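## Task

Set the red column on top of the white cube so it stands upright and sits roughly in the middle of it.

## Robot and tools

Robot: two yam_ultra arms, left_arm and right_arm, each with a parallel two-finger gripper and a wrist camera. Each scene starts from a new random layout. The first scene is practice and may be skipped with finished_scene.

Frames. The scene frame has its origin at table-top height, midway between the nominal arm bases. +x points out over the table, +z points up, and left_arm sits on the +y side. Left and right here have nothing to do with image sides. The calibrated bases are left_arm at (-0.016, +0.326, 0) m and right_arm at (-0.026, -0.331, 0) m, both almost unrotated. Hand positions, quaternions (wxyz), targets and wrist-camera poses are all given in each arm's own base frame. cam_high and the table use the scene frame. The gripper's fingers point along its +z axis and close along its y axis. end_effector_position is the point between the pads, about 1 cm short of the fingertips. Reported poses can be a few cm off, especially at long reach.

Row layout, shared by execute_actions and move. A row is one flat list of 14 numbers, each in [-1, 1], and both arms are always included. The order is left_arm dx, dy, dz, rx, ry, rz, opening, then the same seven for right_arm. dx to rz are an offset from that arm's Hand target, not an absolute pose. They run along that arm's base axes, and rotation turns about the Hand target's position. rx, ry, rz form a single rotation vector. The scale is 1.0 = 0.6 m for position and 1.0 = 180 degrees for rotation. If the dx, dy, dz vector is longer than 1.0 it may be shortened along its direction. Opening is absolute: +1 is fully open (0.094 m) and -1 is closed. A 0 in the opening slot is a real command, so to leave a gripper as it is, resend its current value (see Tool commands in the result). Six zeros re-request the current Hand target.

execute_actions(actions, cameras): actions is a list of actions. Each action is a table of up to 15 rows, one per 1/30 s control step, and lasts 0.5 s. If fewer than 15 rows are given, the last row is held. Every row counts from the Hand target at the start of its action, not from the previous row. Sending the same offset twice therefore moves the arm twice. An empty list returns state plus all camera images. cameras: ["all"], [] or a list of names. If cameras is left out, images come only with an empty list. Any unknown name makes the whole call invalid.

move(target, speed, blend, opening_speed, grip_force, blocking, cameras) drives each gripper along a straight path.
- target: one row, or a list of up to 15 rows. Every row is an offset from the same starting Hand targets.
- speed: m/s, from 0.002 to 2.9, default 0.25. Turning is limited to twice this value in rad/s. Give one number, or one per target.
- blend: in m. It rounds corners between listed targets. 0 means stop at each target.
- opening_speed: rate of change on the -1 to +1 scale, per second, at least 0.2.
- grip_force: newtons per pad, 10 to 50. It stays set until changed. Lower forces close slowly.
- blocking=false: the call returns after about 0.5 s while the move keeps running.
- Timing: a move lasts at least 0.5 s and is cut off at 10 s.
- Openings: a changed opening in a later target is applied on arrival at that target. Paths do not avoid obstacles or the other arm.
- Result: the result ends with a move: line naming how it ended (done, off_target, moving, held, fault) and any limits (paced = pose clipped, held = steps withheld).

wait(seconds 0 to 10) lets time pass while each arm holds its last command. stop() brakes a running move. zoom_image(camera, region=[x0,y0,x1,y1]) enlarges part of the latest full image of cam_high, cam_left_wrist or cam_right_wrist; the region is at most 504 by 504 px. read_manual returns licence texts only. finished_scene(scene) ends the current scene for good; the goal must hold with the robot not touching anything.

Results list:
- each hand's position and orientation, and its Hand target (the last command after clipping);
- Tool commands;
- grip_measured on the opening scale, which reads a little wide when empty and about 3 mm narrow on a squeezed part;
- grip_effort_nm, where negative means closing; it is not a pad force;
- joint positions, velocities and torques, and motor temperatures;
- for execute_actions, some per-step positions.
Images come from cam_high, cam_left_wrist and cam_right_wrist, each 672x504.

Control behaviour:
- Each step, the commanded orientation is limited to 40 degrees from the measured one.
- Because of friction and load, grippers often stop a few cm short of their target. Waiting does not help: send the remaining distance as a new offset.
- An arm that is blocked keeps pushing. Command a target back past the gripper to relieve it.
- Avoid paths close to an arm's own base, because they can flip its shoulder posture.

Hazards to avoid:
- dropping parts, or opening the gripper while a part is still moving;
- fast impacts, hard presses into the table or fixed items;
- arms or grippers touching each other, or one gripper closing on the other's fingers;
- strain on a wrist camera cable;
- anything leaving the table;
- motor heat from holding loads or stretching out (MOTOR HOT at 75 °C, the arm folds at 90 °C, falls at 100 °C).
To grasp, open the gripper, descend slowly, close, then lift. To release, command an opening clearly above grip_measured. A loose object may occasionally be nudged by the scene itself.

Each tool is called after "Emit:" as name(argument=value, ...) on one line, values as JSON.

## Session

Emit:
execute_actions(actions=[])

Scene clock: 0.00 s.
left_arm: end_effector_position=(+0.3940, -0.0087, +0.1220) grip_measured=+1.000 grip_effort_nm=n/a end_effector_quat_wxyz=(+0.615, +0.011, +0.788, -0.030) | right_arm: end_effector_position=(+0.3889, -0.0018, +0.3946) grip_measured=-0.180 grip_effort_nm=n/a end_effector_quat_wxyz=(+0.693, -0.001, +0.721, -0.001)
Joint positions: left_arm=[0.006 1.48 0.331 0.904 0.068 -0.019 0.094] | right_arm=[-0.012 1.065 1.045 -0.02 -0.011 -0.003 0.039]
Joint velocities: within noise
Joint torques (N m): no reading
Motor temperatures (°C): left_arm=[27 28 29 27 22 24 26] | right_arm=[25 24 33 31 26 26 24]
Heat: left arm: 29 °C; right arm: 33 °C.
Hand target: left_arm +0.3959, -0.0087, +0.1274; +0.620, +0.011, +0.784, -0.030 | right_arm +0.3862, -0.0017, +0.4027; +0.700, -0.001, +0.714, -0.002
Tool commands: left_gripper/opening=+1.0 right_gripper/opening=-0.180362

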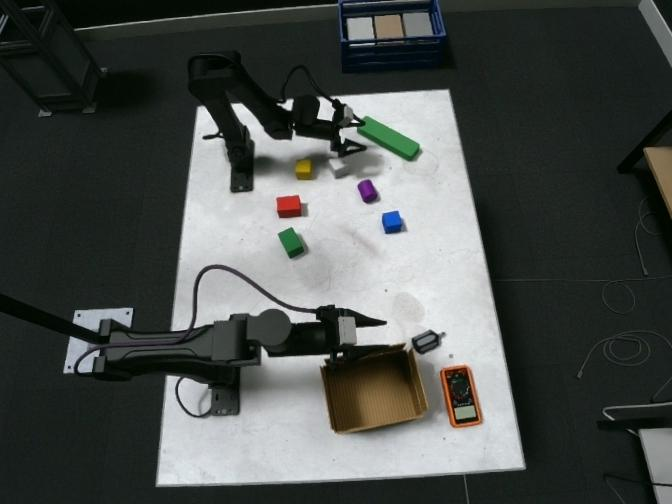

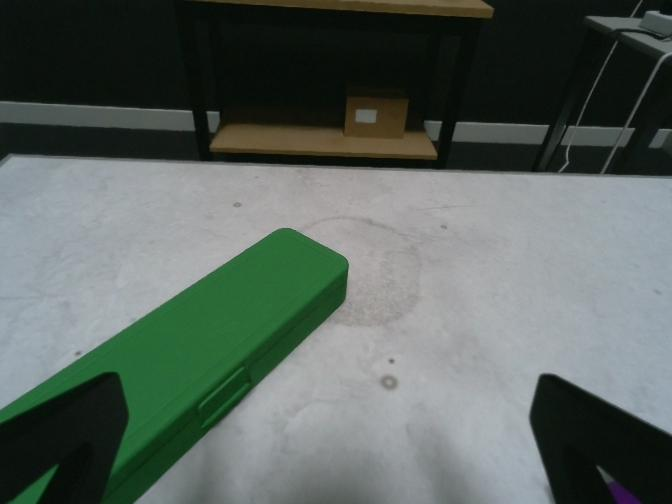

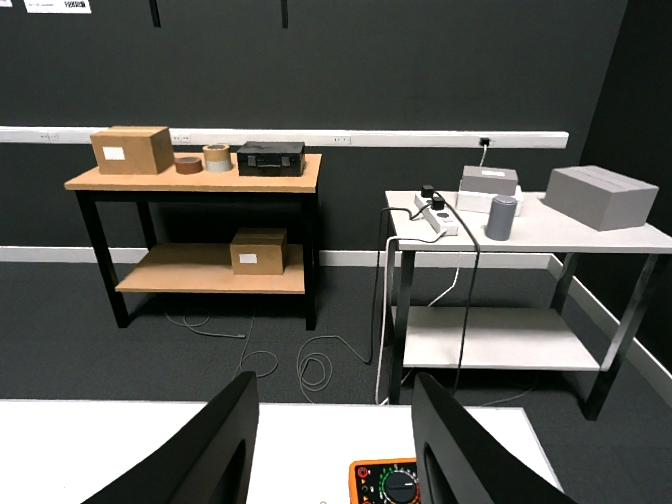

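Emit:
zoom_image(camera="cam_high", region=[250, 100, 450, 270])

Scaled by 2.520 from the camera's 672x504 image, which has a finer 960x720 frame.

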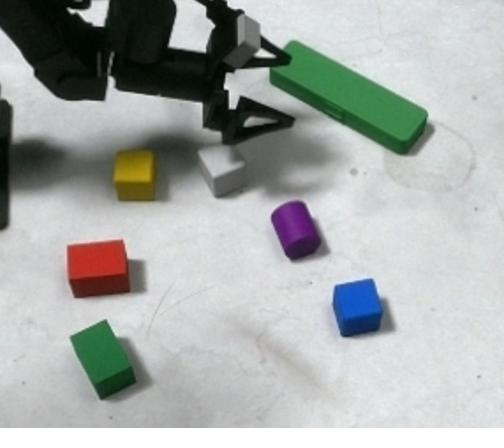

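Emit:
move(target=[-0.3515,-0.3188,0.121,0.0206,0.4256,0.0076,1,0,0,0,0,0,0,-0.18], cameras=["all"])

Scene clock: 88.90 s.
left_arm: end_effector_position=(+0.1830, -0.1961, +0.1924) grip_measured=+1.000 grip_effort_nm=-0.01 end_effector_quat_wxyz=(+0.007, +0.002, +1.000, -0.007) | right_arm: end_effector_position=(+0.3889, -0.0018, +0.3946) grip_measured=-0.180 grip_effort_nm=0.06 end_effector_quat_wxyz=(+0.693, -0.001, +0.721, -0.001)
Joint positions: left_arm=[-0.824 1.565 1.566 -1.552 -0.001 -0.82 0.094] | right_arm=[-0.012 1.065 1.045 -0.02 -0.011 -0.003 0.039]
Joint torques (N m): left_arm=[-0.35 -4.86 8.36 0.67 -0.05 -0.12] | right_arm=[-0.03 -3.71 7.57 1.67 0 0]
Motor temperatures (°C): left_arm=[27 30 31 36 22 24 26] | right_arm=[25 24 34 36 25 25 24]
Heat: left arm: 36 °C; right arm: 36 °C.
Hand target: left_arm +0.1850, -0.1999, +0.2000; +0.001, +0.000, +1.000, -0.001 | right_arm +0.3862, -0.0017, +0.4027; +0.700, -0.001, +0.714, -0.002
Off the commanded pose: left_arm 0.009 m, 1 deg | right_arm 0.009 m, 1 deg.
joint sent to its limit (left arm) — joint 4 (wrist pitch), lower limit. The joint targets still meet the commanded pose.
move: done
camera_calibration:
cam_left_wrist: T_world_to_cam=[[0.000246007, -0.999784, 0.0207923, -0.201172], [-0.908416, 0.00846915, 0.417982, 0.122047], [-0.418068, -0.0189908, -0.908217, 0.340337], [0, 0, 0, 1]] pos_world=[0.253202, -0.195698, 0.262269]

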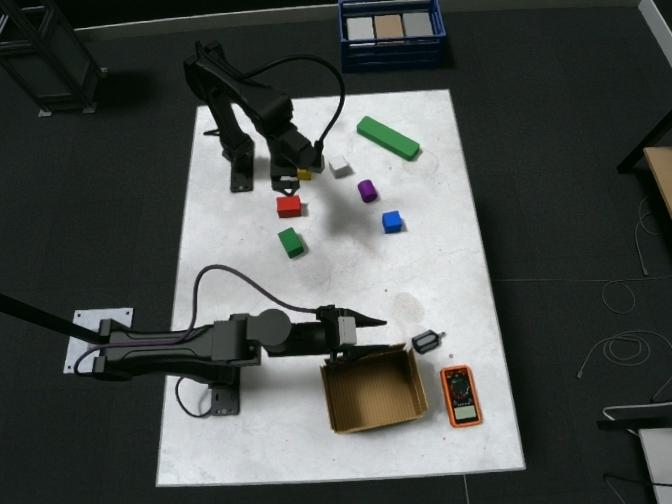

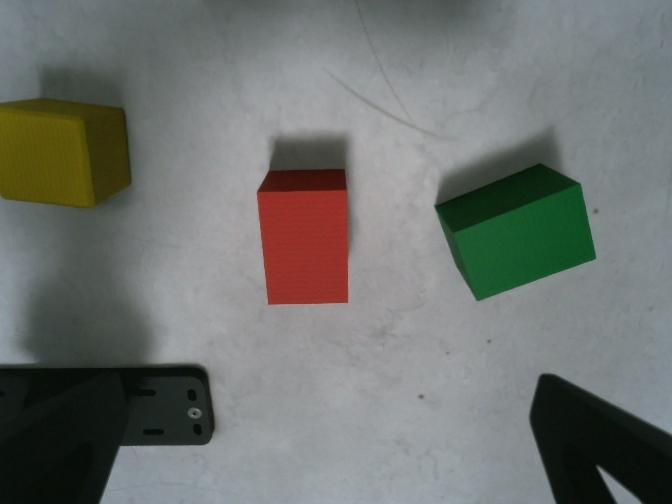

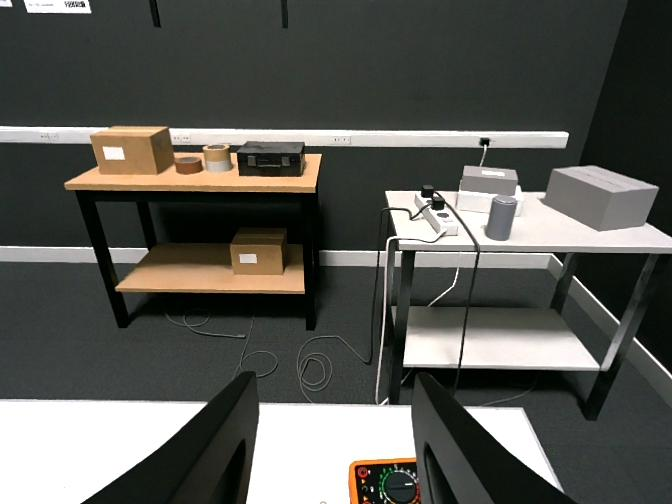

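Emit:
move(target=[-0.0467,0.0217,-0.1,0,0.0667,0,0.6,0,0,0,0,0,0,-0.18], cameras=["cam_left_wrist"])

Scene clock: 106.00 s.
left_arm: end_effector_position=(+0.1564, -0.1873, +0.1445) grip_measured=+0.603 grip_effort_nm=-0.16 end_effector_quat_wxyz=(-0.101, -0.001, +0.995, -0.001) | right_arm: end_effector_position=(+0.3889, -0.0018, +0.3946) grip_measured=-0.180 grip_effort_nm=0.06 end_effector_quat_wxyz=(+0.693, -0.001, +0.721, -0.001)
Joint positions: left_arm=[-0.775 1.596 1.388 -1.507 0.142 -0.767 0.075] | right_arm=[-0.012 1.065 1.045 -0.02 -0.011 -0.003 0.039]
Joint torques (N m): left_arm=[0.42 -5.31 4.3 0.61 0.09 0.03] | right_arm=[-0.03 -3.73 7.57 1.68 0 0]
Heat: left arm: 32 °C; right arm: 37 °C.
Hand target: left_arm +0.1569, -0.1869, +0.1400; -0.104, +0.000, +0.995, +0.000 | right_arm +0.3862, -0.0017, +0.4027; +0.700, -0.001, +0.714, -0.002
Off the commanded pose: left_arm 0.005 m, 0 deg | right_arm 0.009 m, 1 deg.
move: done
camera_calibration:
cam_left_wrist: T_world_to_cam=[[0.00773047, -0.999952, 0.00604999, -0.190472], [-0.797568, -0.00251619, 0.603224, 0.0716872], [-0.60318, -0.00948849, -0.797549, 0.300567], [0, 0, 0, 1]] pos_world=[0.239944, -0.18743, 0.197625]
Images, in order (width x height): cam_left_wrist 672x504.

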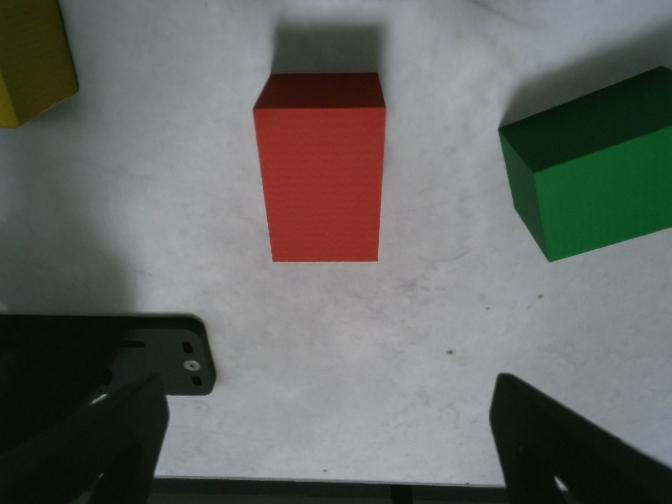

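Emit:
move(target=[0.0,0.0035,-0.19,0,0.0167,0,0.6,0,0,0,0,0,0,-0.18], cameras=["cam_left_wrist"], speed=0.12)

Scene clock: 117.43 s.
left_arm: end_effector_position=(+0.1578, -0.1868, +0.0309) grip_measured=+0.603 grip_effort_nm=-0.16 end_effector_quat_wxyz=(-0.126, +0.000, +0.992, -0.001) | right_arm: end_effector_position=(+0.3889, -0.0018, +0.3946) grip_measured=-0.180 grip_effort_nm=0.06 end_effector_quat_wxyz=(+0.693, -0.001, +0.721, -0.001)
Joint positions: left_arm=[-0.747 1.721 1.051 -1.086 0.172 -0.732 0.075] | right_arm=[-0.012 1.065 1.045 -0.02 -0.011 -0.003 0.039]
Joint torques (N m): left_arm=[0.49 -5.74 3.86 0.53 0.1 0.05] | right_arm=[-0.05 -3.71 7.56 1.67 0 0]
Motor temperatures (°C): left_arm=[27 30 32 31 22 24 26] | right_arm=[25 24 34 37 25 25 24]
Heat: left arm: 32 °C; right arm: 37 °C.
Hand target: left_arm +0.1570, -0.1849, +0.0260; -0.130, +0.000, +0.992, -0.001 | right_arm +0.3862, -0.0017, +0.4027; +0.700, -0.001, +0.714, -0.002
Off the commanded pose: left_arm 0.005 m, 0 deg | right_arm 0.009 m, 1 deg.
move: done
camera_calibration:
cam_left_wrist: T_world_to_cam=[[0.00671601, -0.999955, 0.00673088, -0.189095], [-0.76592, -0.000816447, 0.642935, 0.135404], [-0.6429, -0.00947327, -0.765891, 0.216032], [0, 0, 0, 1]] pos_world=[0.243866, -0.186929, 0.0796743]
Images, in order (width x height): cam_left_wrist 672x504.

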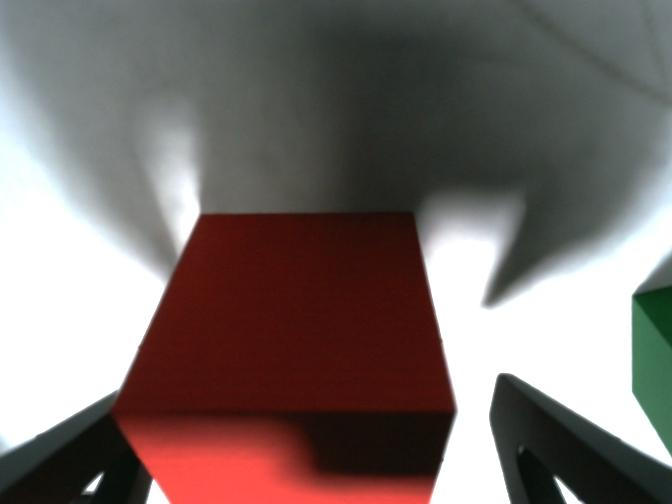

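Emit:
move(target=[-0.003,0.012,-0.0115,0,0,0.003,0.6,0,0,0,0,0,0,-0.18], cameras=["cam_left_wrist"], speed=0.06)

Emit:
zoom_image(camera="cam_left_wrist", region=[80, 204, 560, 504])

Scene clock: 128.70 s.
left_arm: end_effector_position=(+0.1560, -0.1799, +0.0222) grip_measured=+0.603 grip_effort_nm=-0.15 end_effector_quat_wxyz=(-0.129, -0.006, +0.992, +0.000) | right_arm: end_effector_position=(+0.3889, -0.0018, +0.3946) grip_measured=-0.180 grip_effort_nm=0.06 end_effector_quat_wxyz=(+0.693, -0.001, +0.721, -0.001)
Joint positions: left_arm=[-0.73 1.721 1.011 -1.055 0.173 -0.725 0.075] | right_arm=[-0.012 1.065 1.045 -0.02 -0.011 -0.003 0.039]
Joint torques (N m): left_arm=[0.46 -6.42 3.59 0.49 0.09 0.05] | right_arm=[-0.05 -3.73 7.56 1.68 0 -0.01]
Heat: left arm: 31 °C; right arm: 37 °C.
Hand target: left_arm +0.1552, -0.1777, +0.0191; -0.130, -0.005, +0.992, -0.001 | right_arm +0.3862, -0.0017, +0.4027; +0.700, -0.001, +0.714, -0.002
Off the commanded pose: left_arm 0.004 m, 0 deg | right_arm 0.009 m, 1 deg.
move: done
camera_calibration:
cam_left_wrist: T_world_to_cam=[[0.0166148, -0.999858, 0.00288263, -0.183532], [-0.761488, -0.0107853, 0.64809, 0.137031], [-0.647966, -0.0129629, -0.761559, 0.208319], [0, 0, 0, 1]] pos_world=[0.24238, -0.179327, 0.0703676]
Images, in order (width x height): cam_left_wrist 672x504.

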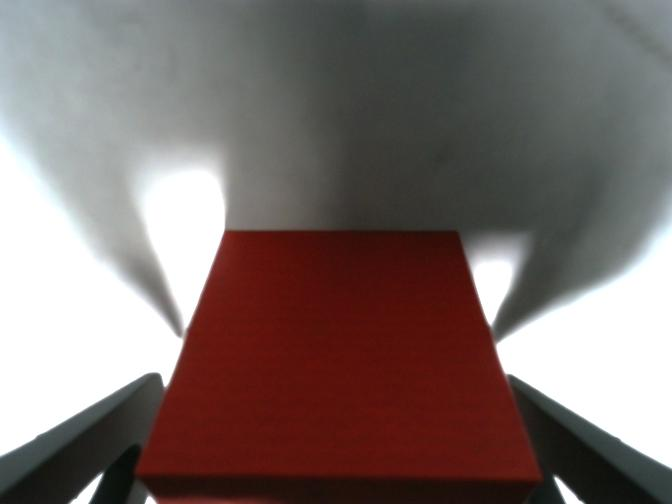

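Scaled by 1.050 from the camera's 672x504 image, which has a finer 960x720 frame.

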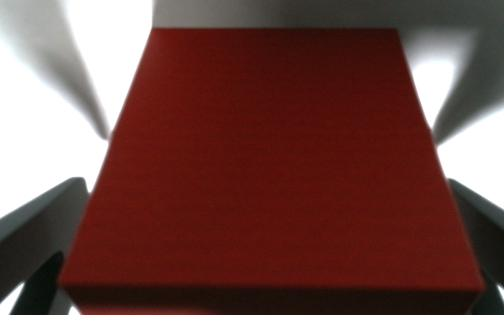

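Emit:
move(target=[0,0,0,0,0,0,-0.3,0,0,0,0,0,0,-0.18], cameras=["cam_left_wrist"], opening_speed=0.4, grip_force=[30,50])

Scene clock: 135.77 s.
left_arm: end_effector_position=(+0.1561, -0.1800, +0.0222) grip_measured=-0.008 grip_effort_nm=-0.67 end_effector_quat_wxyz=(-0.129, -0.006, +0.992, +0.000) | right_arm: end_effector_position=(+0.3889, -0.0018, +0.3946) grip_measured=-0.180 grip_effort_nm=0.06 end_effector_quat_wxyz=(+0.693, -0.001, +0.721, -0.001)
Joint positions: left_arm=[-0.73 1.721 1.011 -1.054 0.173 -0.725 0.047] | right_arm=[-0.012 1.065 1.045 -0.02 -0.011 -0.003 0.039]
Joint torques (N m): left_arm=[0.46 -6.42 3.59 0.51 0.09 0.04] | right_arm=[-0.03 -3.73 7.56 1.67 0 -0.01]
Heat: left arm: 31 °C; right arm: 37 °C.
Hand target: left_arm +0.1552, -0.1777, +0.0191; -0.130, -0.005, +0.992, -0.001 | right_arm +0.3862, -0.0017, +0.4027; +0.700, -0.001, +0.714, -0.002
Off the commanded pose: left_arm 0.004 m, 0 deg | right_arm 0.009 m, 1 deg.
grip_force (N): 30, 50
move: done
camera_calibration:
cam_left_wrist: T_world_to_cam=[[0.0165756, -0.999857, 0.00331318, -0.183653], [-0.761856, -0.0104839, 0.647662, 0.137213], [-0.647535, -0.0132596, -0.76192, 0.208326], [0, 0, 0, 1]] pos_world=[0.242479, -0.179426, 0.0704682]
Images, in order (width x height): cam_left_wrist 672x504.

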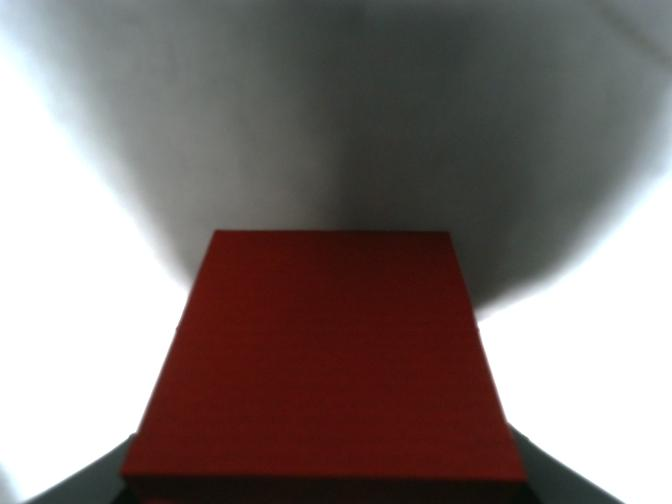

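Emit:
move(target=[[0,0,0.168,0,0,0,-0.3,0,0,0,0,0,0,-0.18],[0.175,0.213,0.335,0,-0.139,0,-0.3,0,0,0,0,0,0,-0.18]], cameras=["cam_left_wrist","cam_high"], blend=[0.03,0], speed=0.2)

Scene clock: 146.20 s.
left_arm: end_effector_position=(+0.2550, -0.0509, +0.2063) grip_measured=-0.008 grip_effort_nm=-0.67 end_effector_quat_wxyz=(+0.061, -0.005, +0.998, +0.002) | right_arm: end_effector_position=(+0.3889, -0.0018, +0.3946) grip_measured=-0.180 grip_effort_nm=0.07 end_effector_quat_wxyz=(+0.693, -0.001, +0.721, -0.001)
Joint positions: left_arm=[-0.223 1.454 1.513 -1.51 -0.032 -0.231 0.047] | right_arm=[-0.012 1.065 1.045 -0.02 -0.011 -0.003 0.039]
Joint torques (N m): left_arm=[0.46 -6.02 8.27 1.05 -0.07 0.05] | right_arm=[-0.03 -3.71 7.56 1.68 0 0]
Heat: left arm: 31 °C; right arm: 37 °C.
Hand target: left_arm +0.2602, -0.0498, +0.2202; +0.088, -0.005, +0.996, -0.002 | right_arm +0.3862, -0.0017, +0.4027; +0.700, -0.001, +0.714, -0.002
Off the commanded pose: left_arm 0.015 m, 3 deg | right_arm 0.009 m, 1 deg.
grip_force (N): 30, 50
move: off_target (left_arm)
camera_calibration:
cam_left_wrist: T_world_to_cam=[[0.0139436, -0.999898, 0.00311506, -0.0561427], [-0.948323, -0.0122366, 0.31707, 0.210378], [-0.317, -0.00737519, -0.948397, 0.368865], [0, 0, 0, 1]] pos_world=[0.317219, -0.0508422, 0.283301]
Images, in order (width x height): cam_high 672x504, cam_left_wrist 672x504.

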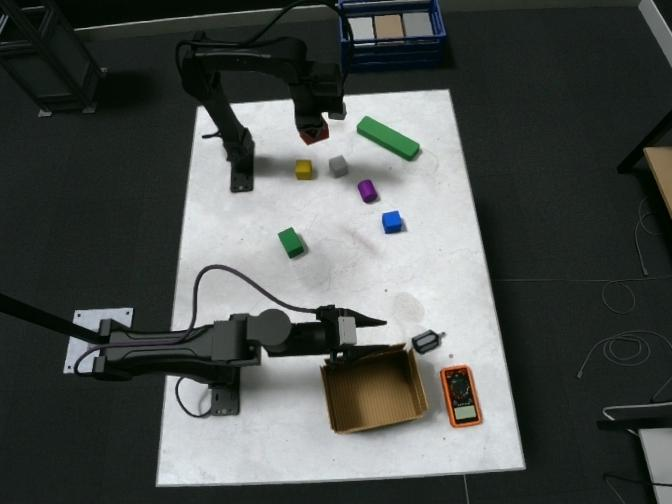

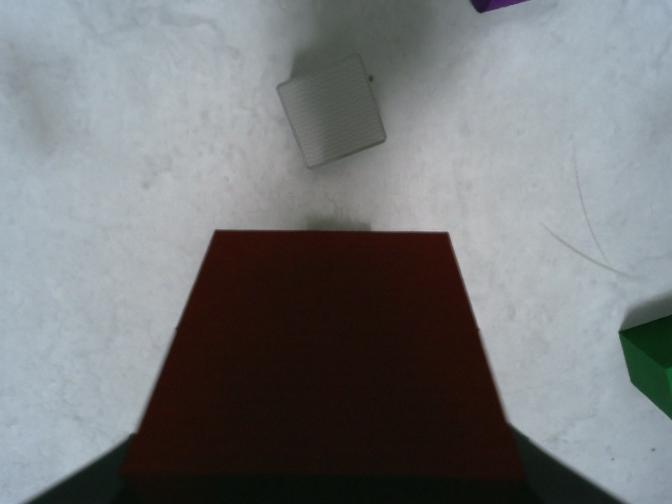

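Emit:
move(target=[0.105,0,-0.0333,0.0632,-0.3578,0.0995,-0.3,0,0,0,0,0,0,-0.18], cameras=["cam_left_wrist","cam_high"], speed=0.2)

Emit:
zoom_image(camera="cam_high", region=[250, 60, 450, 260])

Scene clock: 180.40 s.
left_arm: end_effector_position=(+0.3252, -0.0517, +0.2064) grip_measured=-0.008 grip_effort_nm=-0.67 end_effector_quat_wxyz=(+0.603, -0.143, +0.779, +0.093) | right_arm: end_effector_position=(+0.3889, -0.0018, +0.3946) grip_measured=-0.180 grip_effort_nm=0.06 end_effector_quat_wxyz=(+0.693, -0.001, +0.721, -0.001)
Joint positions: left_arm=[-0.602 1.039 0.539 0.08 -0.893 -0.363 0.047] | right_arm=[-0.012 1.065 1.045 -0.02 -0.011 -0.003 0.039]
Joint torques (N m): left_arm=[-0.4 -1.51 5.15 2.45 -0.37 0.02] | right_arm=[-0.05 -3.71 7.58 1.68 0 0]
Heat: left arm: 35 °C; right arm: 38 °C.
Hand target: left_arm +0.3232, -0.0500, +0.2002; +0.602, -0.141, +0.780, +0.102 | right_arm +0.3862, -0.0017, +0.4027; +0.700, -0.001, +0.714, -0.002
Off the commanded pose: left_arm 0.007 m, 1 deg | right_arm 0.009 m, 1 deg.
grip_force (N): 30, 50
move: done
camera_calibration:
cam_left_wrist: T_world_to_cam=[[0.33083, -0.943126, 0.0326363, -0.164024], [-0.602657, -0.23776, -0.761758, 0.375573], [0.726193, 0.232343, -0.64704, 0.0022054], [0, 0, 0, 1]] pos_world=[0.279004, -0.0659113, 0.292875]
Images, in order (width x height): cam_high 672x504, cam_left_wrist 672x504.

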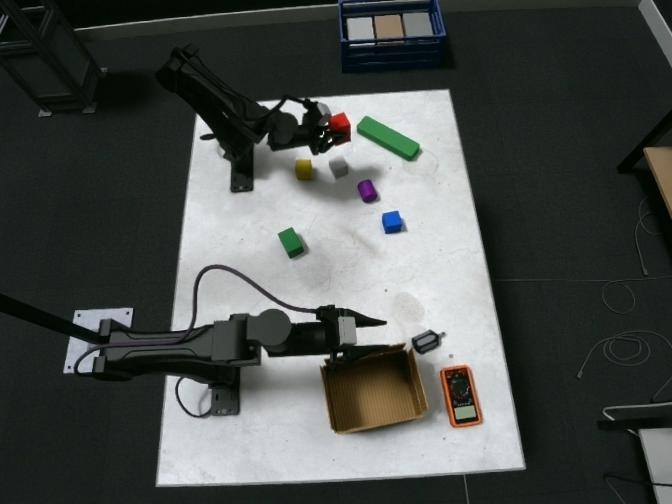

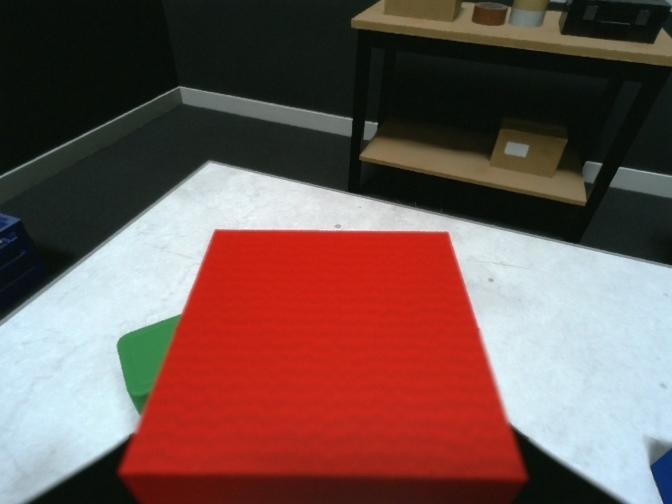

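Scaled by 2.520 from the camera's 672x504 image, which has a finer 960x720 frame.

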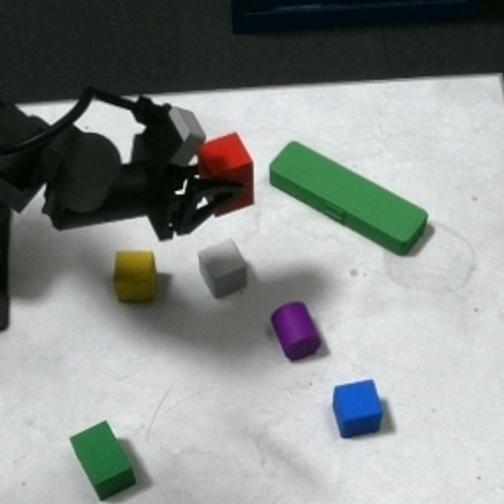

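Emit:
move(target=[-0.0137,0.0067,-0.1687,0,0,0,-0.3,0,0,0,0,0,0,-0.18], cameras=["cam_left_wrist","cam_high"], speed=0.12)

Emit:
zoom_image(camera="cam_high", region=[290, 100, 390, 200])

Scene clock: 194.07 s.
left_arm: end_effector_position=(+0.3197, -0.0488, +0.1041) grip_measured=-0.008 grip_effort_nm=-0.67 end_effector_quat_wxyz=(+0.604, -0.145, +0.778, +0.094) | right_arm: end_effector_position=(+0.3889, -0.0018, +0.3946) grip_measured=-0.180 grip_effort_nm=0.07 end_effector_quat_wxyz=(+0.693, -0.001, +0.721, -0.001)
Joint positions: left_arm=[-0.607 1.377 0.227 0.729 -0.901 -0.368 0.047] | right_arm=[-0.012 1.065 1.045 -0.02 -0.011 -0.003 0.039]
Joint torques (N m): left_arm=[-0.5 -2.37 3.33 2.45 -0.35 0.03] | right_arm=[-0.03 -3.73 7.56 1.68 0 0]
Heat: left arm: 33 °C; right arm: 38 °C.
Hand target: left_arm +0.3150, -0.0459, +0.0989; +0.602, -0.141, +0.780, +0.102 | right_arm +0.3862, -0.0017, +0.4027; +0.700, -0.001, +0.714, -0.002
Off the commanded pose: left_arm 0.008 m, 1 deg | right_arm 0.009 m, 1 deg.
grip_force (N): 30, 50
move: done
camera_calibration:
cam_left_wrist: T_world_to_cam=[[0.333651, -0.942053, 0.034832, -0.157278], [-0.599514, -0.240557, -0.763358, 0.293985], [0.727503, 0.233813, -0.645036, -0.0612759], [0, 0, 0, 1]] pos_world=[0.273302, -0.0631172, 0.190369]
Images, in order (width x height): cam_high 672x504, cam_left_wrist 672x504.

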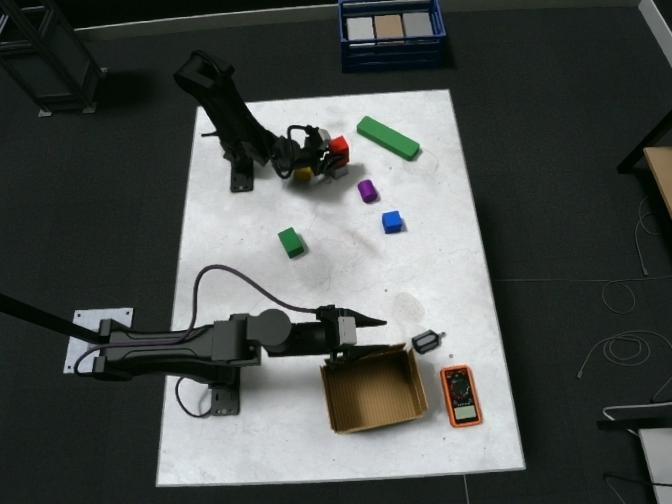

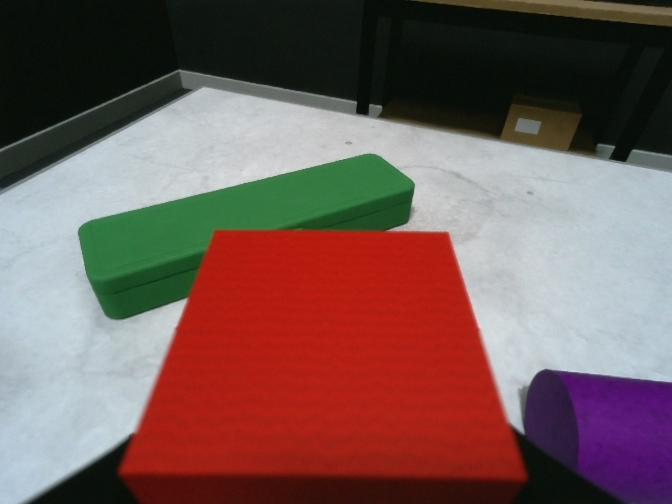

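Scaled by 5.040 from the camera's 672x504 image, which has a finer 960x720 frame.

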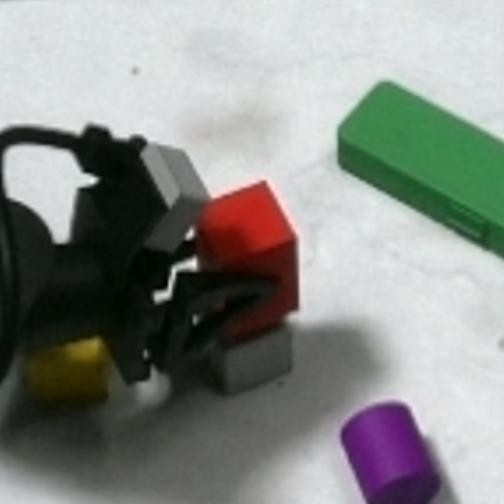

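Emit:
move(target=[-0.004,0,-0.025,0.0086,0.003,-0.0024,-0.3,0,0,0,0,0,0,-0.18], cameras=["cam_high"], speed=0.05)

Emit:
zoom_image(camera="cam_high", region=[310, 120, 370, 180])

Scene clock: 201.10 s.
left_arm: end_effector_position=(+0.3165, -0.0482, +0.0872) grip_measured=-0.008 grip_effort_nm=-0.67 end_effector_quat_wxyz=(+0.601, -0.132, +0.781, +0.104) | right_arm: end_effector_position=(+0.3889, -0.0018, +0.3946) grip_measured=-0.180 grip_effort_nm=0.06 end_effector_quat_wxyz=(+0.693, -0.001, +0.721, -0.001)
Joint positions: left_arm=[-0.615 1.481 0.19 0.861 -0.908 -0.343 0.047] | right_arm=[-0.012 1.065 1.045 -0.02 -0.011 -0.003 0.039]
Joint torques (N m): left_arm=[-0.51 -2.61 3.02 2.45 -0.35 0.02] | right_arm=[-0.05 -3.73 7.57 1.68 0 0]
Heat: left arm: 32 °C; right arm: 38 °C.
Hand target: left_arm +0.3126, -0.0459, +0.0839; +0.600, -0.129, +0.782, +0.111 | right_arm +0.3862, -0.0017, +0.4027; +0.700, -0.001, +0.714, -0.002
Off the commanded pose: left_arm 0.006 m, 1 deg | right_arm 0.009 m, 1 deg.
grip_force (N): 30, 50
move: done
Images, in order (width x height): cam_high 672x504.

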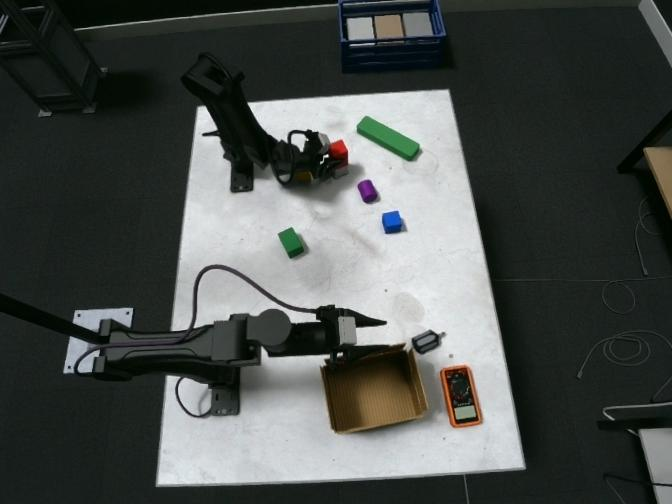

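Scaled by 8.400 from the camera's 672x504 image, which has a finer 960x720 frame.

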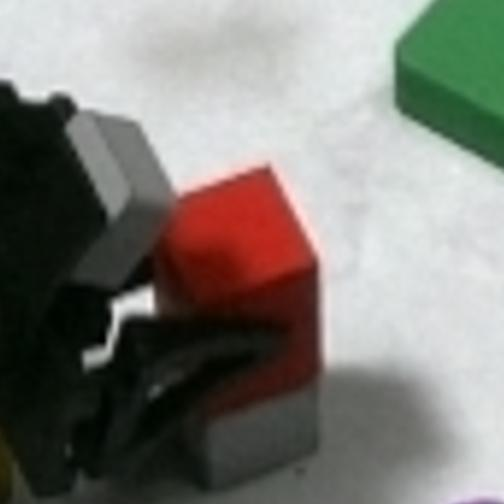

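Emit:
move(target=[0,0,-0.005,0,0,0,-0.3,0,0,0,0,0,0,-0.18], cameras=["cam_high"], speed=0.02)

Emit:
zoom_image(camera="cam_high", region=[310, 120, 370, 180])

Scene clock: 205.23 s.
left_arm: end_effector_position=(+0.3177, -0.0490, +0.0855) grip_measured=-0.008 grip_effort_nm=-0.67 end_effector_quat_wxyz=(+0.602, -0.133, +0.780, +0.103) | right_arm: end_effector_position=(+0.3889, -0.0018, +0.3946) grip_measured=-0.180 grip_effort_nm=0.06 end_effector_quat_wxyz=(+0.693, -0.001, +0.721, -0.001)
Joint positions: left_arm=[-0.615 1.505 0.19 0.891 -0.909 -0.342 0.047] | right_arm=[-0.012 1.065 1.045 -0.02 -0.011 -0.003 0.039]
Joint torques (N m): left_arm=[-0.5 -2.7 2.58 2.46 -0.35 0.02] | right_arm=[-0.05 -3.73 7.56 1.68 -0.01 -0.01]
Heat: left arm: 32 °C; right arm: 38 °C.
Hand target: left_arm +0.3126, -0.0459, +0.0810; +0.600, -0.130, +0.781, +0.111 | right_arm +0.3862, -0.0017, +0.4027; +0.700, -0.001, +0.714, -0.002
Off the commanded pose: left_arm 0.008 m, 1 deg | right_arm 0.009 m, 1 deg.
grip_force (N): 30, 50
move: done
Images, in order (width x height): cam_high 672x504.

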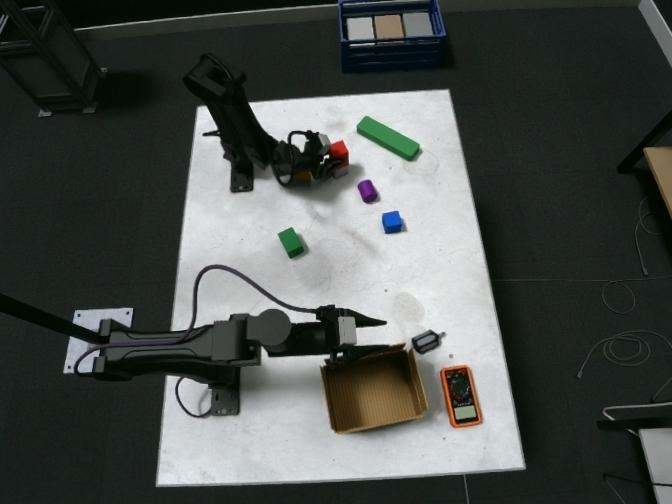

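Scaled by 8.400 from the camera's 672x504 image, which has a finer 960x720 frame.

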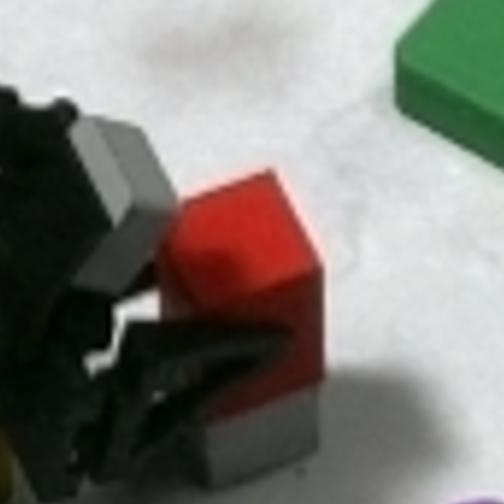

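Emit:
move(target=[-0.006,0,-0.005,0,0,0,-0.3,0,0,0,0,0,0,-0.18], cameras=["cam_high"], speed=0.02)

Emit:
zoom_image(camera="cam_high", region=[310, 120, 370, 180])

Scene clock: 209.17 s.
left_arm: end_effector_position=(+0.3134, -0.0485, +0.0821) grip_measured=-0.008 grip_effort_nm=-0.67 end_effector_quat_wxyz=(+0.602, -0.131, +0.781, +0.105) | right_arm: end_effector_position=(+0.3889, -0.0018, +0.3946) grip_measured=-0.180 grip_effort_nm=0.06 end_effector_quat_wxyz=(+0.693, -0.001, +0.721, -0.001)
Joint positions: left_arm=[-0.626 1.516 0.172 0.914 -0.92 -0.342 0.047] | right_arm=[-0.012 1.065 1.045 -0.02 -0.011 -0.003 0.039]
Joint torques (N m): left_arm=[-0.54 -2.62 2.7 2.41 -0.34 -0.07] | right_arm=[-0.05 -3.71 7.56 1.68 0 0]
Heat: left arm: 32 °C; right arm: 38 °C.
Hand target: left_arm +0.3090, -0.0459, +0.0779; +0.600, -0.130, +0.782, +0.111 | right_arm +0.3862, -0.0017, +0.4027; +0.700, -0.001, +0.714, -0.002
Off the commanded pose: left_arm 0.007 m, 1 deg | right_arm 0.009 m, 1 deg.
grip_force (N): 30, 50
move: done
Images, in order (width x height): cam_high 672x504.

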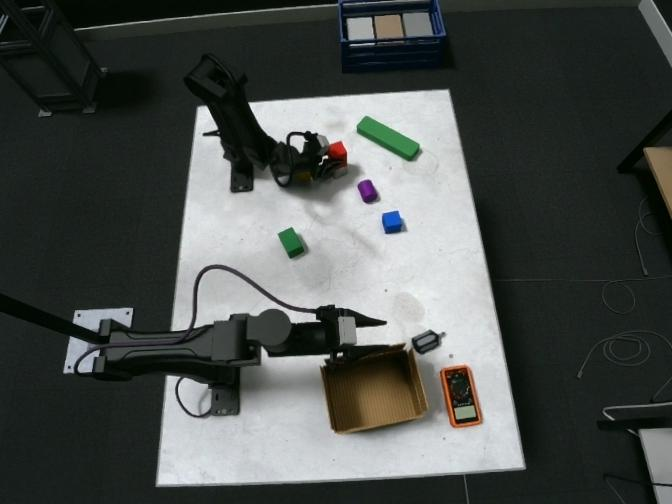

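Scaled by 8.400 from the camera's 672x504 image, which has a finer 960x720 frame.

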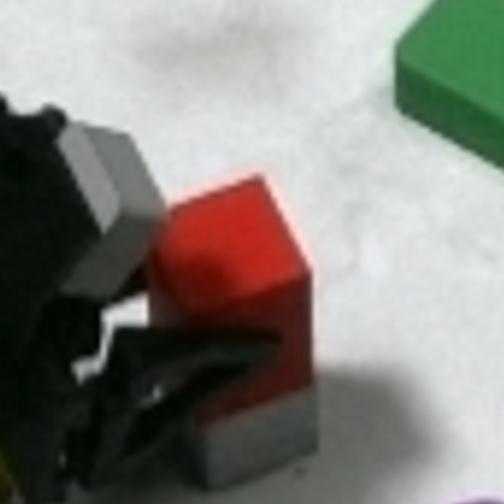

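Emit:
move(target=[0.002,0,-0.005,0,0,0,-0.3,0,0,0,0,0,0,-0.18], cameras=["cam_high"], speed=0.02)

Emit:
zoom_image(camera="cam_high", region=[310, 120, 370, 180])

Scene clock: 219.77 s.
left_arm: end_effector_position=(+0.3149, -0.0485, +0.0823) grip_measured=-0.008 grip_effort_nm=-0.67 end_effector_quat_wxyz=(+0.607, -0.136, +0.776, +0.104) | right_arm: end_effector_position=(+0.3889, -0.0018, +0.3946) grip_measured=-0.180 grip_effort_nm=0.07 end_effector_quat_wxyz=(+0.693, -0.001, +0.721, -0.001)
Joint positions: left_arm=[-0.626 1.544 0.172 0.958 -0.928 -0.342 0.047] | right_arm=[-0.012 1.065 1.045 -0.02 -0.011 -0.003 0.039]
Joint torques (N m): left_arm=[-0.24 -2.5 2.48 2.29 -0.23 -0.04] | right_arm=[-0.05 -3.73 7.57 1.68 0 0]
Heat: left arm: 32 °C; right arm: 39 °C.
Hand target: left_arm +0.3102, -0.0459, +0.0750; +0.600, -0.130, +0.782, +0.111 | right_arm +0.3862, -0.0017, +0.4027; +0.700, -0.001, +0.714, -0.002
Off the commanded pose: left_arm 0.009 m, 1 deg | right_arm 0.009 m, 1 deg.
grip_force (N): 30, 50
move: done
Images, in order (width x height): cam_high 672x504.

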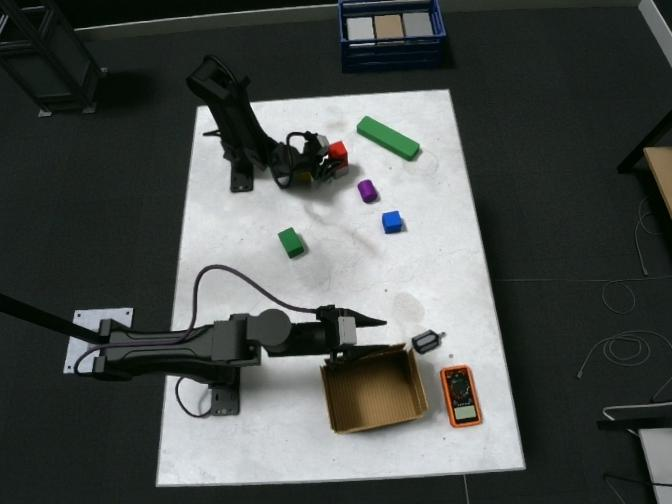

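Scaled by 8.400 from the camera's 672x504 image, which has a finer 960x720 frame.

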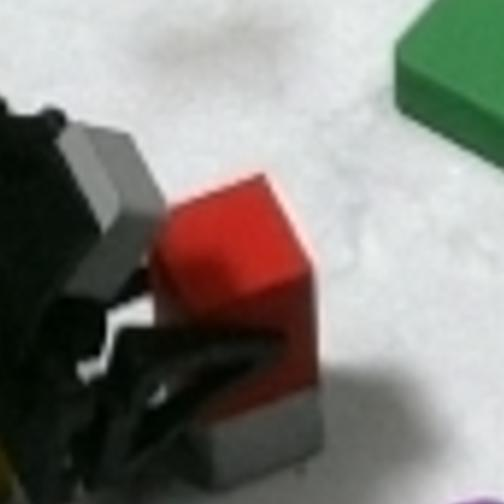

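Emit:
move(target=[0,0,0.0035,0,0,0,0.6,0,0,0,0,0,0,-0.18], cameras=["cam_high"], opening_speed=0.5)

Emit:
zoom_image(camera="cam_high", region=[310, 120, 370, 180])

Scene clock: 230.20 s.
left_arm: end_effector_position=(+0.3147, -0.0484, +0.0817) grip_measured=+0.597 grip_effort_nm=0.13 end_effector_quat_wxyz=(+0.606, -0.135, +0.777, +0.105) | right_arm: end_effector_position=(+0.3889, -0.0018, +0.3946) grip_measured=-0.180 grip_effort_nm=0.06 end_effector_quat_wxyz=(+0.693, -0.001, +0.721, -0.001)
Joint positions: left_arm=[-0.626 1.545 0.172 0.955 -0.928 -0.342 0.075] | right_arm=[-0.012 1.065 1.045 -0.02 -0.011 -0.003 0.039]
Joint torques (N m): left_arm=[-0.23 -3.85 2.69 2.13 -0.23 -0.03] | right_arm=[-0.05 -3.73 7.57 1.67 0 -0.01]
Heat: left arm: 32 °C; right arm: 39 °C.
Hand target: left_arm +0.3102, -0.0459, +0.0770; +0.600, -0.129, +0.782, +0.111 | right_arm +0.3862, -0.0017, +0.4027; +0.700, -0.001, +0.714, -0.002
Off the commanded pose: left_arm 0.007 m, 1 deg | right_arm 0.009 m, 1 deg.
grip_force (N): 30, 50
move: done
Images, in order (width x height): cam_high 672x504.

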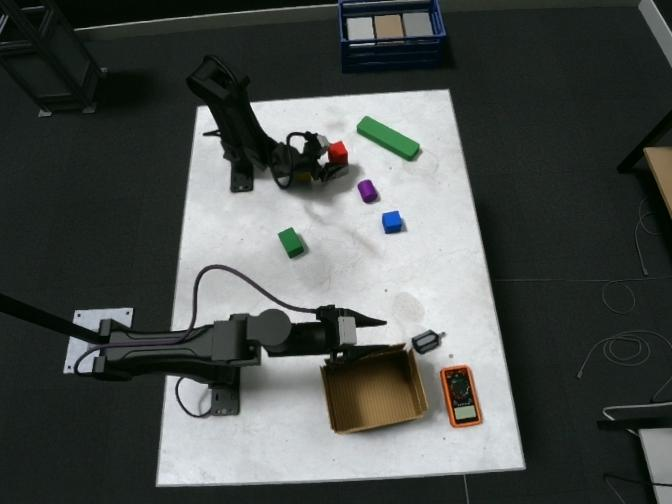

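Scaled by 8.400 from the camera's 672x504 image, which has a finer 960x720 frame.

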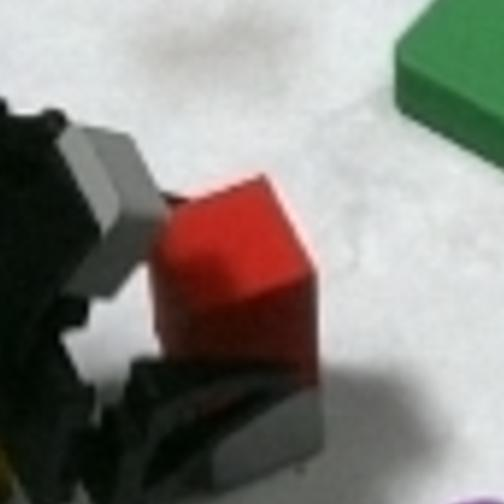

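Emit:
move(target=[[0,0,0.1,0,0,0,0.6,0,0,0,0,0,0,-0.18],[-0.05,-0.02,0.25,0,0,0,0.6,0,0,0,0,0,0,-0.18]], cameras=["cam_high","cam_left_wrist"], speed=0.1, blend=[0.01,0])

Emit:
zoom_image(camera="cam_high", region=[310, 120, 370, 180])

Scene clock: 240.67 s.
left_arm: end_effector_position=(+0.2787, -0.0564, +0.2093) grip_measured=+0.597 grip_effort_nm=0.13 end_effector_quat_wxyz=(+0.589, -0.114, +0.791, +0.120) | right_arm: end_effector_position=(+0.3889, -0.0018, +0.3946) grip_measured=-0.180 grip_effort_nm=0.06 end_effector_quat_wxyz=(+0.693, -0.001, +0.721, -0.001)
Joint positions: left_arm=[-0.789 0.891 0.552 -0.26 -1.056 -0.478 0.075] | right_arm=[-0.012 1.065 1.045 -0.02 -0.011 -0.003 0.039]
Joint torques (N m): left_arm=[-0.51 -0.95 10.21 1.96 -0.5 -0.15] | right_arm=[-0.05 -3.71 7.56 1.67 0 -0.01]
Heat: left arm: 32 °C; right arm: 39 °C.
Hand target: left_arm +0.2802, -0.0579, +0.2270; +0.600, -0.130, +0.782, +0.111 | right_arm +0.3862, -0.0017, +0.4027; +0.700, -0.001, +0.714, -0.002
Off the commanded pose: left_arm 0.018 m, 3 deg | right_arm 0.009 m, 1 deg.
grip_force (N): 30, 50
move: off_target (left_arm)
camera_calibration:
cam_left_wrist: T_world_to_cam=[[0.317821, -0.946805, -0.0504955, -0.132405], [-0.642425, -0.175867, -0.745896, 0.359818], [0.697338, 0.269501, -0.664145, 0.0526102], [0, 0, 0, 1]] pos_world=[0.23655, -0.0762599, 0.296642]
Images, in order (width x height): cam_high 672x504, cam_left_wrist 672x504.

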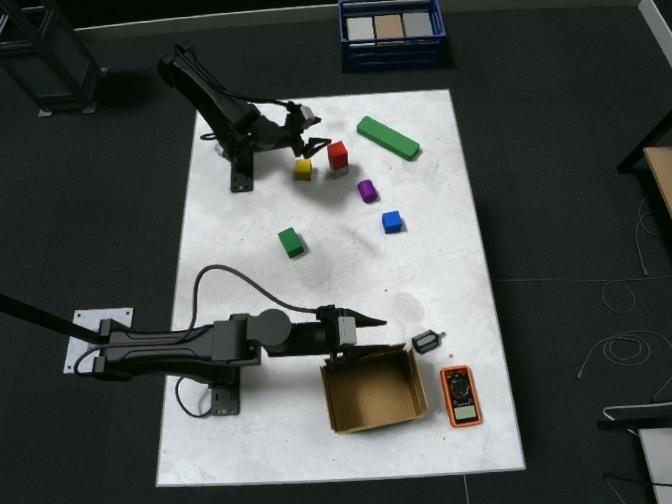

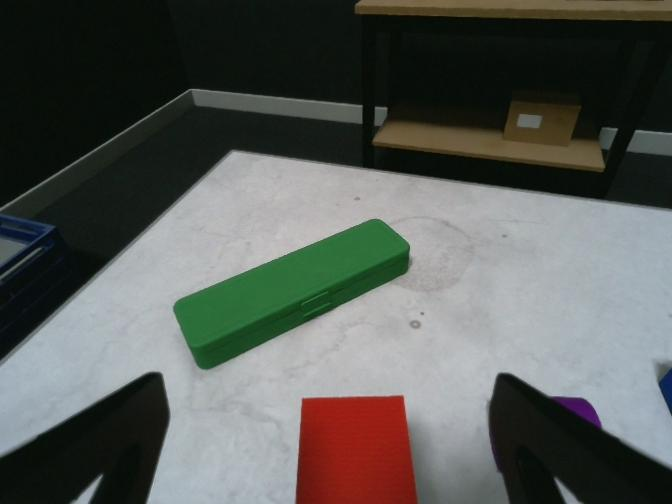

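Scaled by 8.400 from the camera's 672x504 image, which has a finer 960x720 frame.

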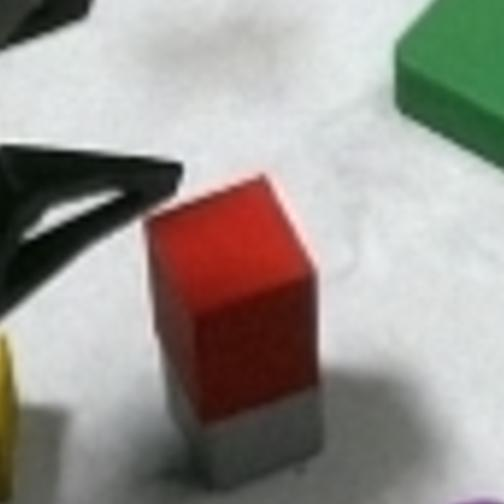

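Emit:
finished_scene(scene=1)

The scene is finished: the task was done.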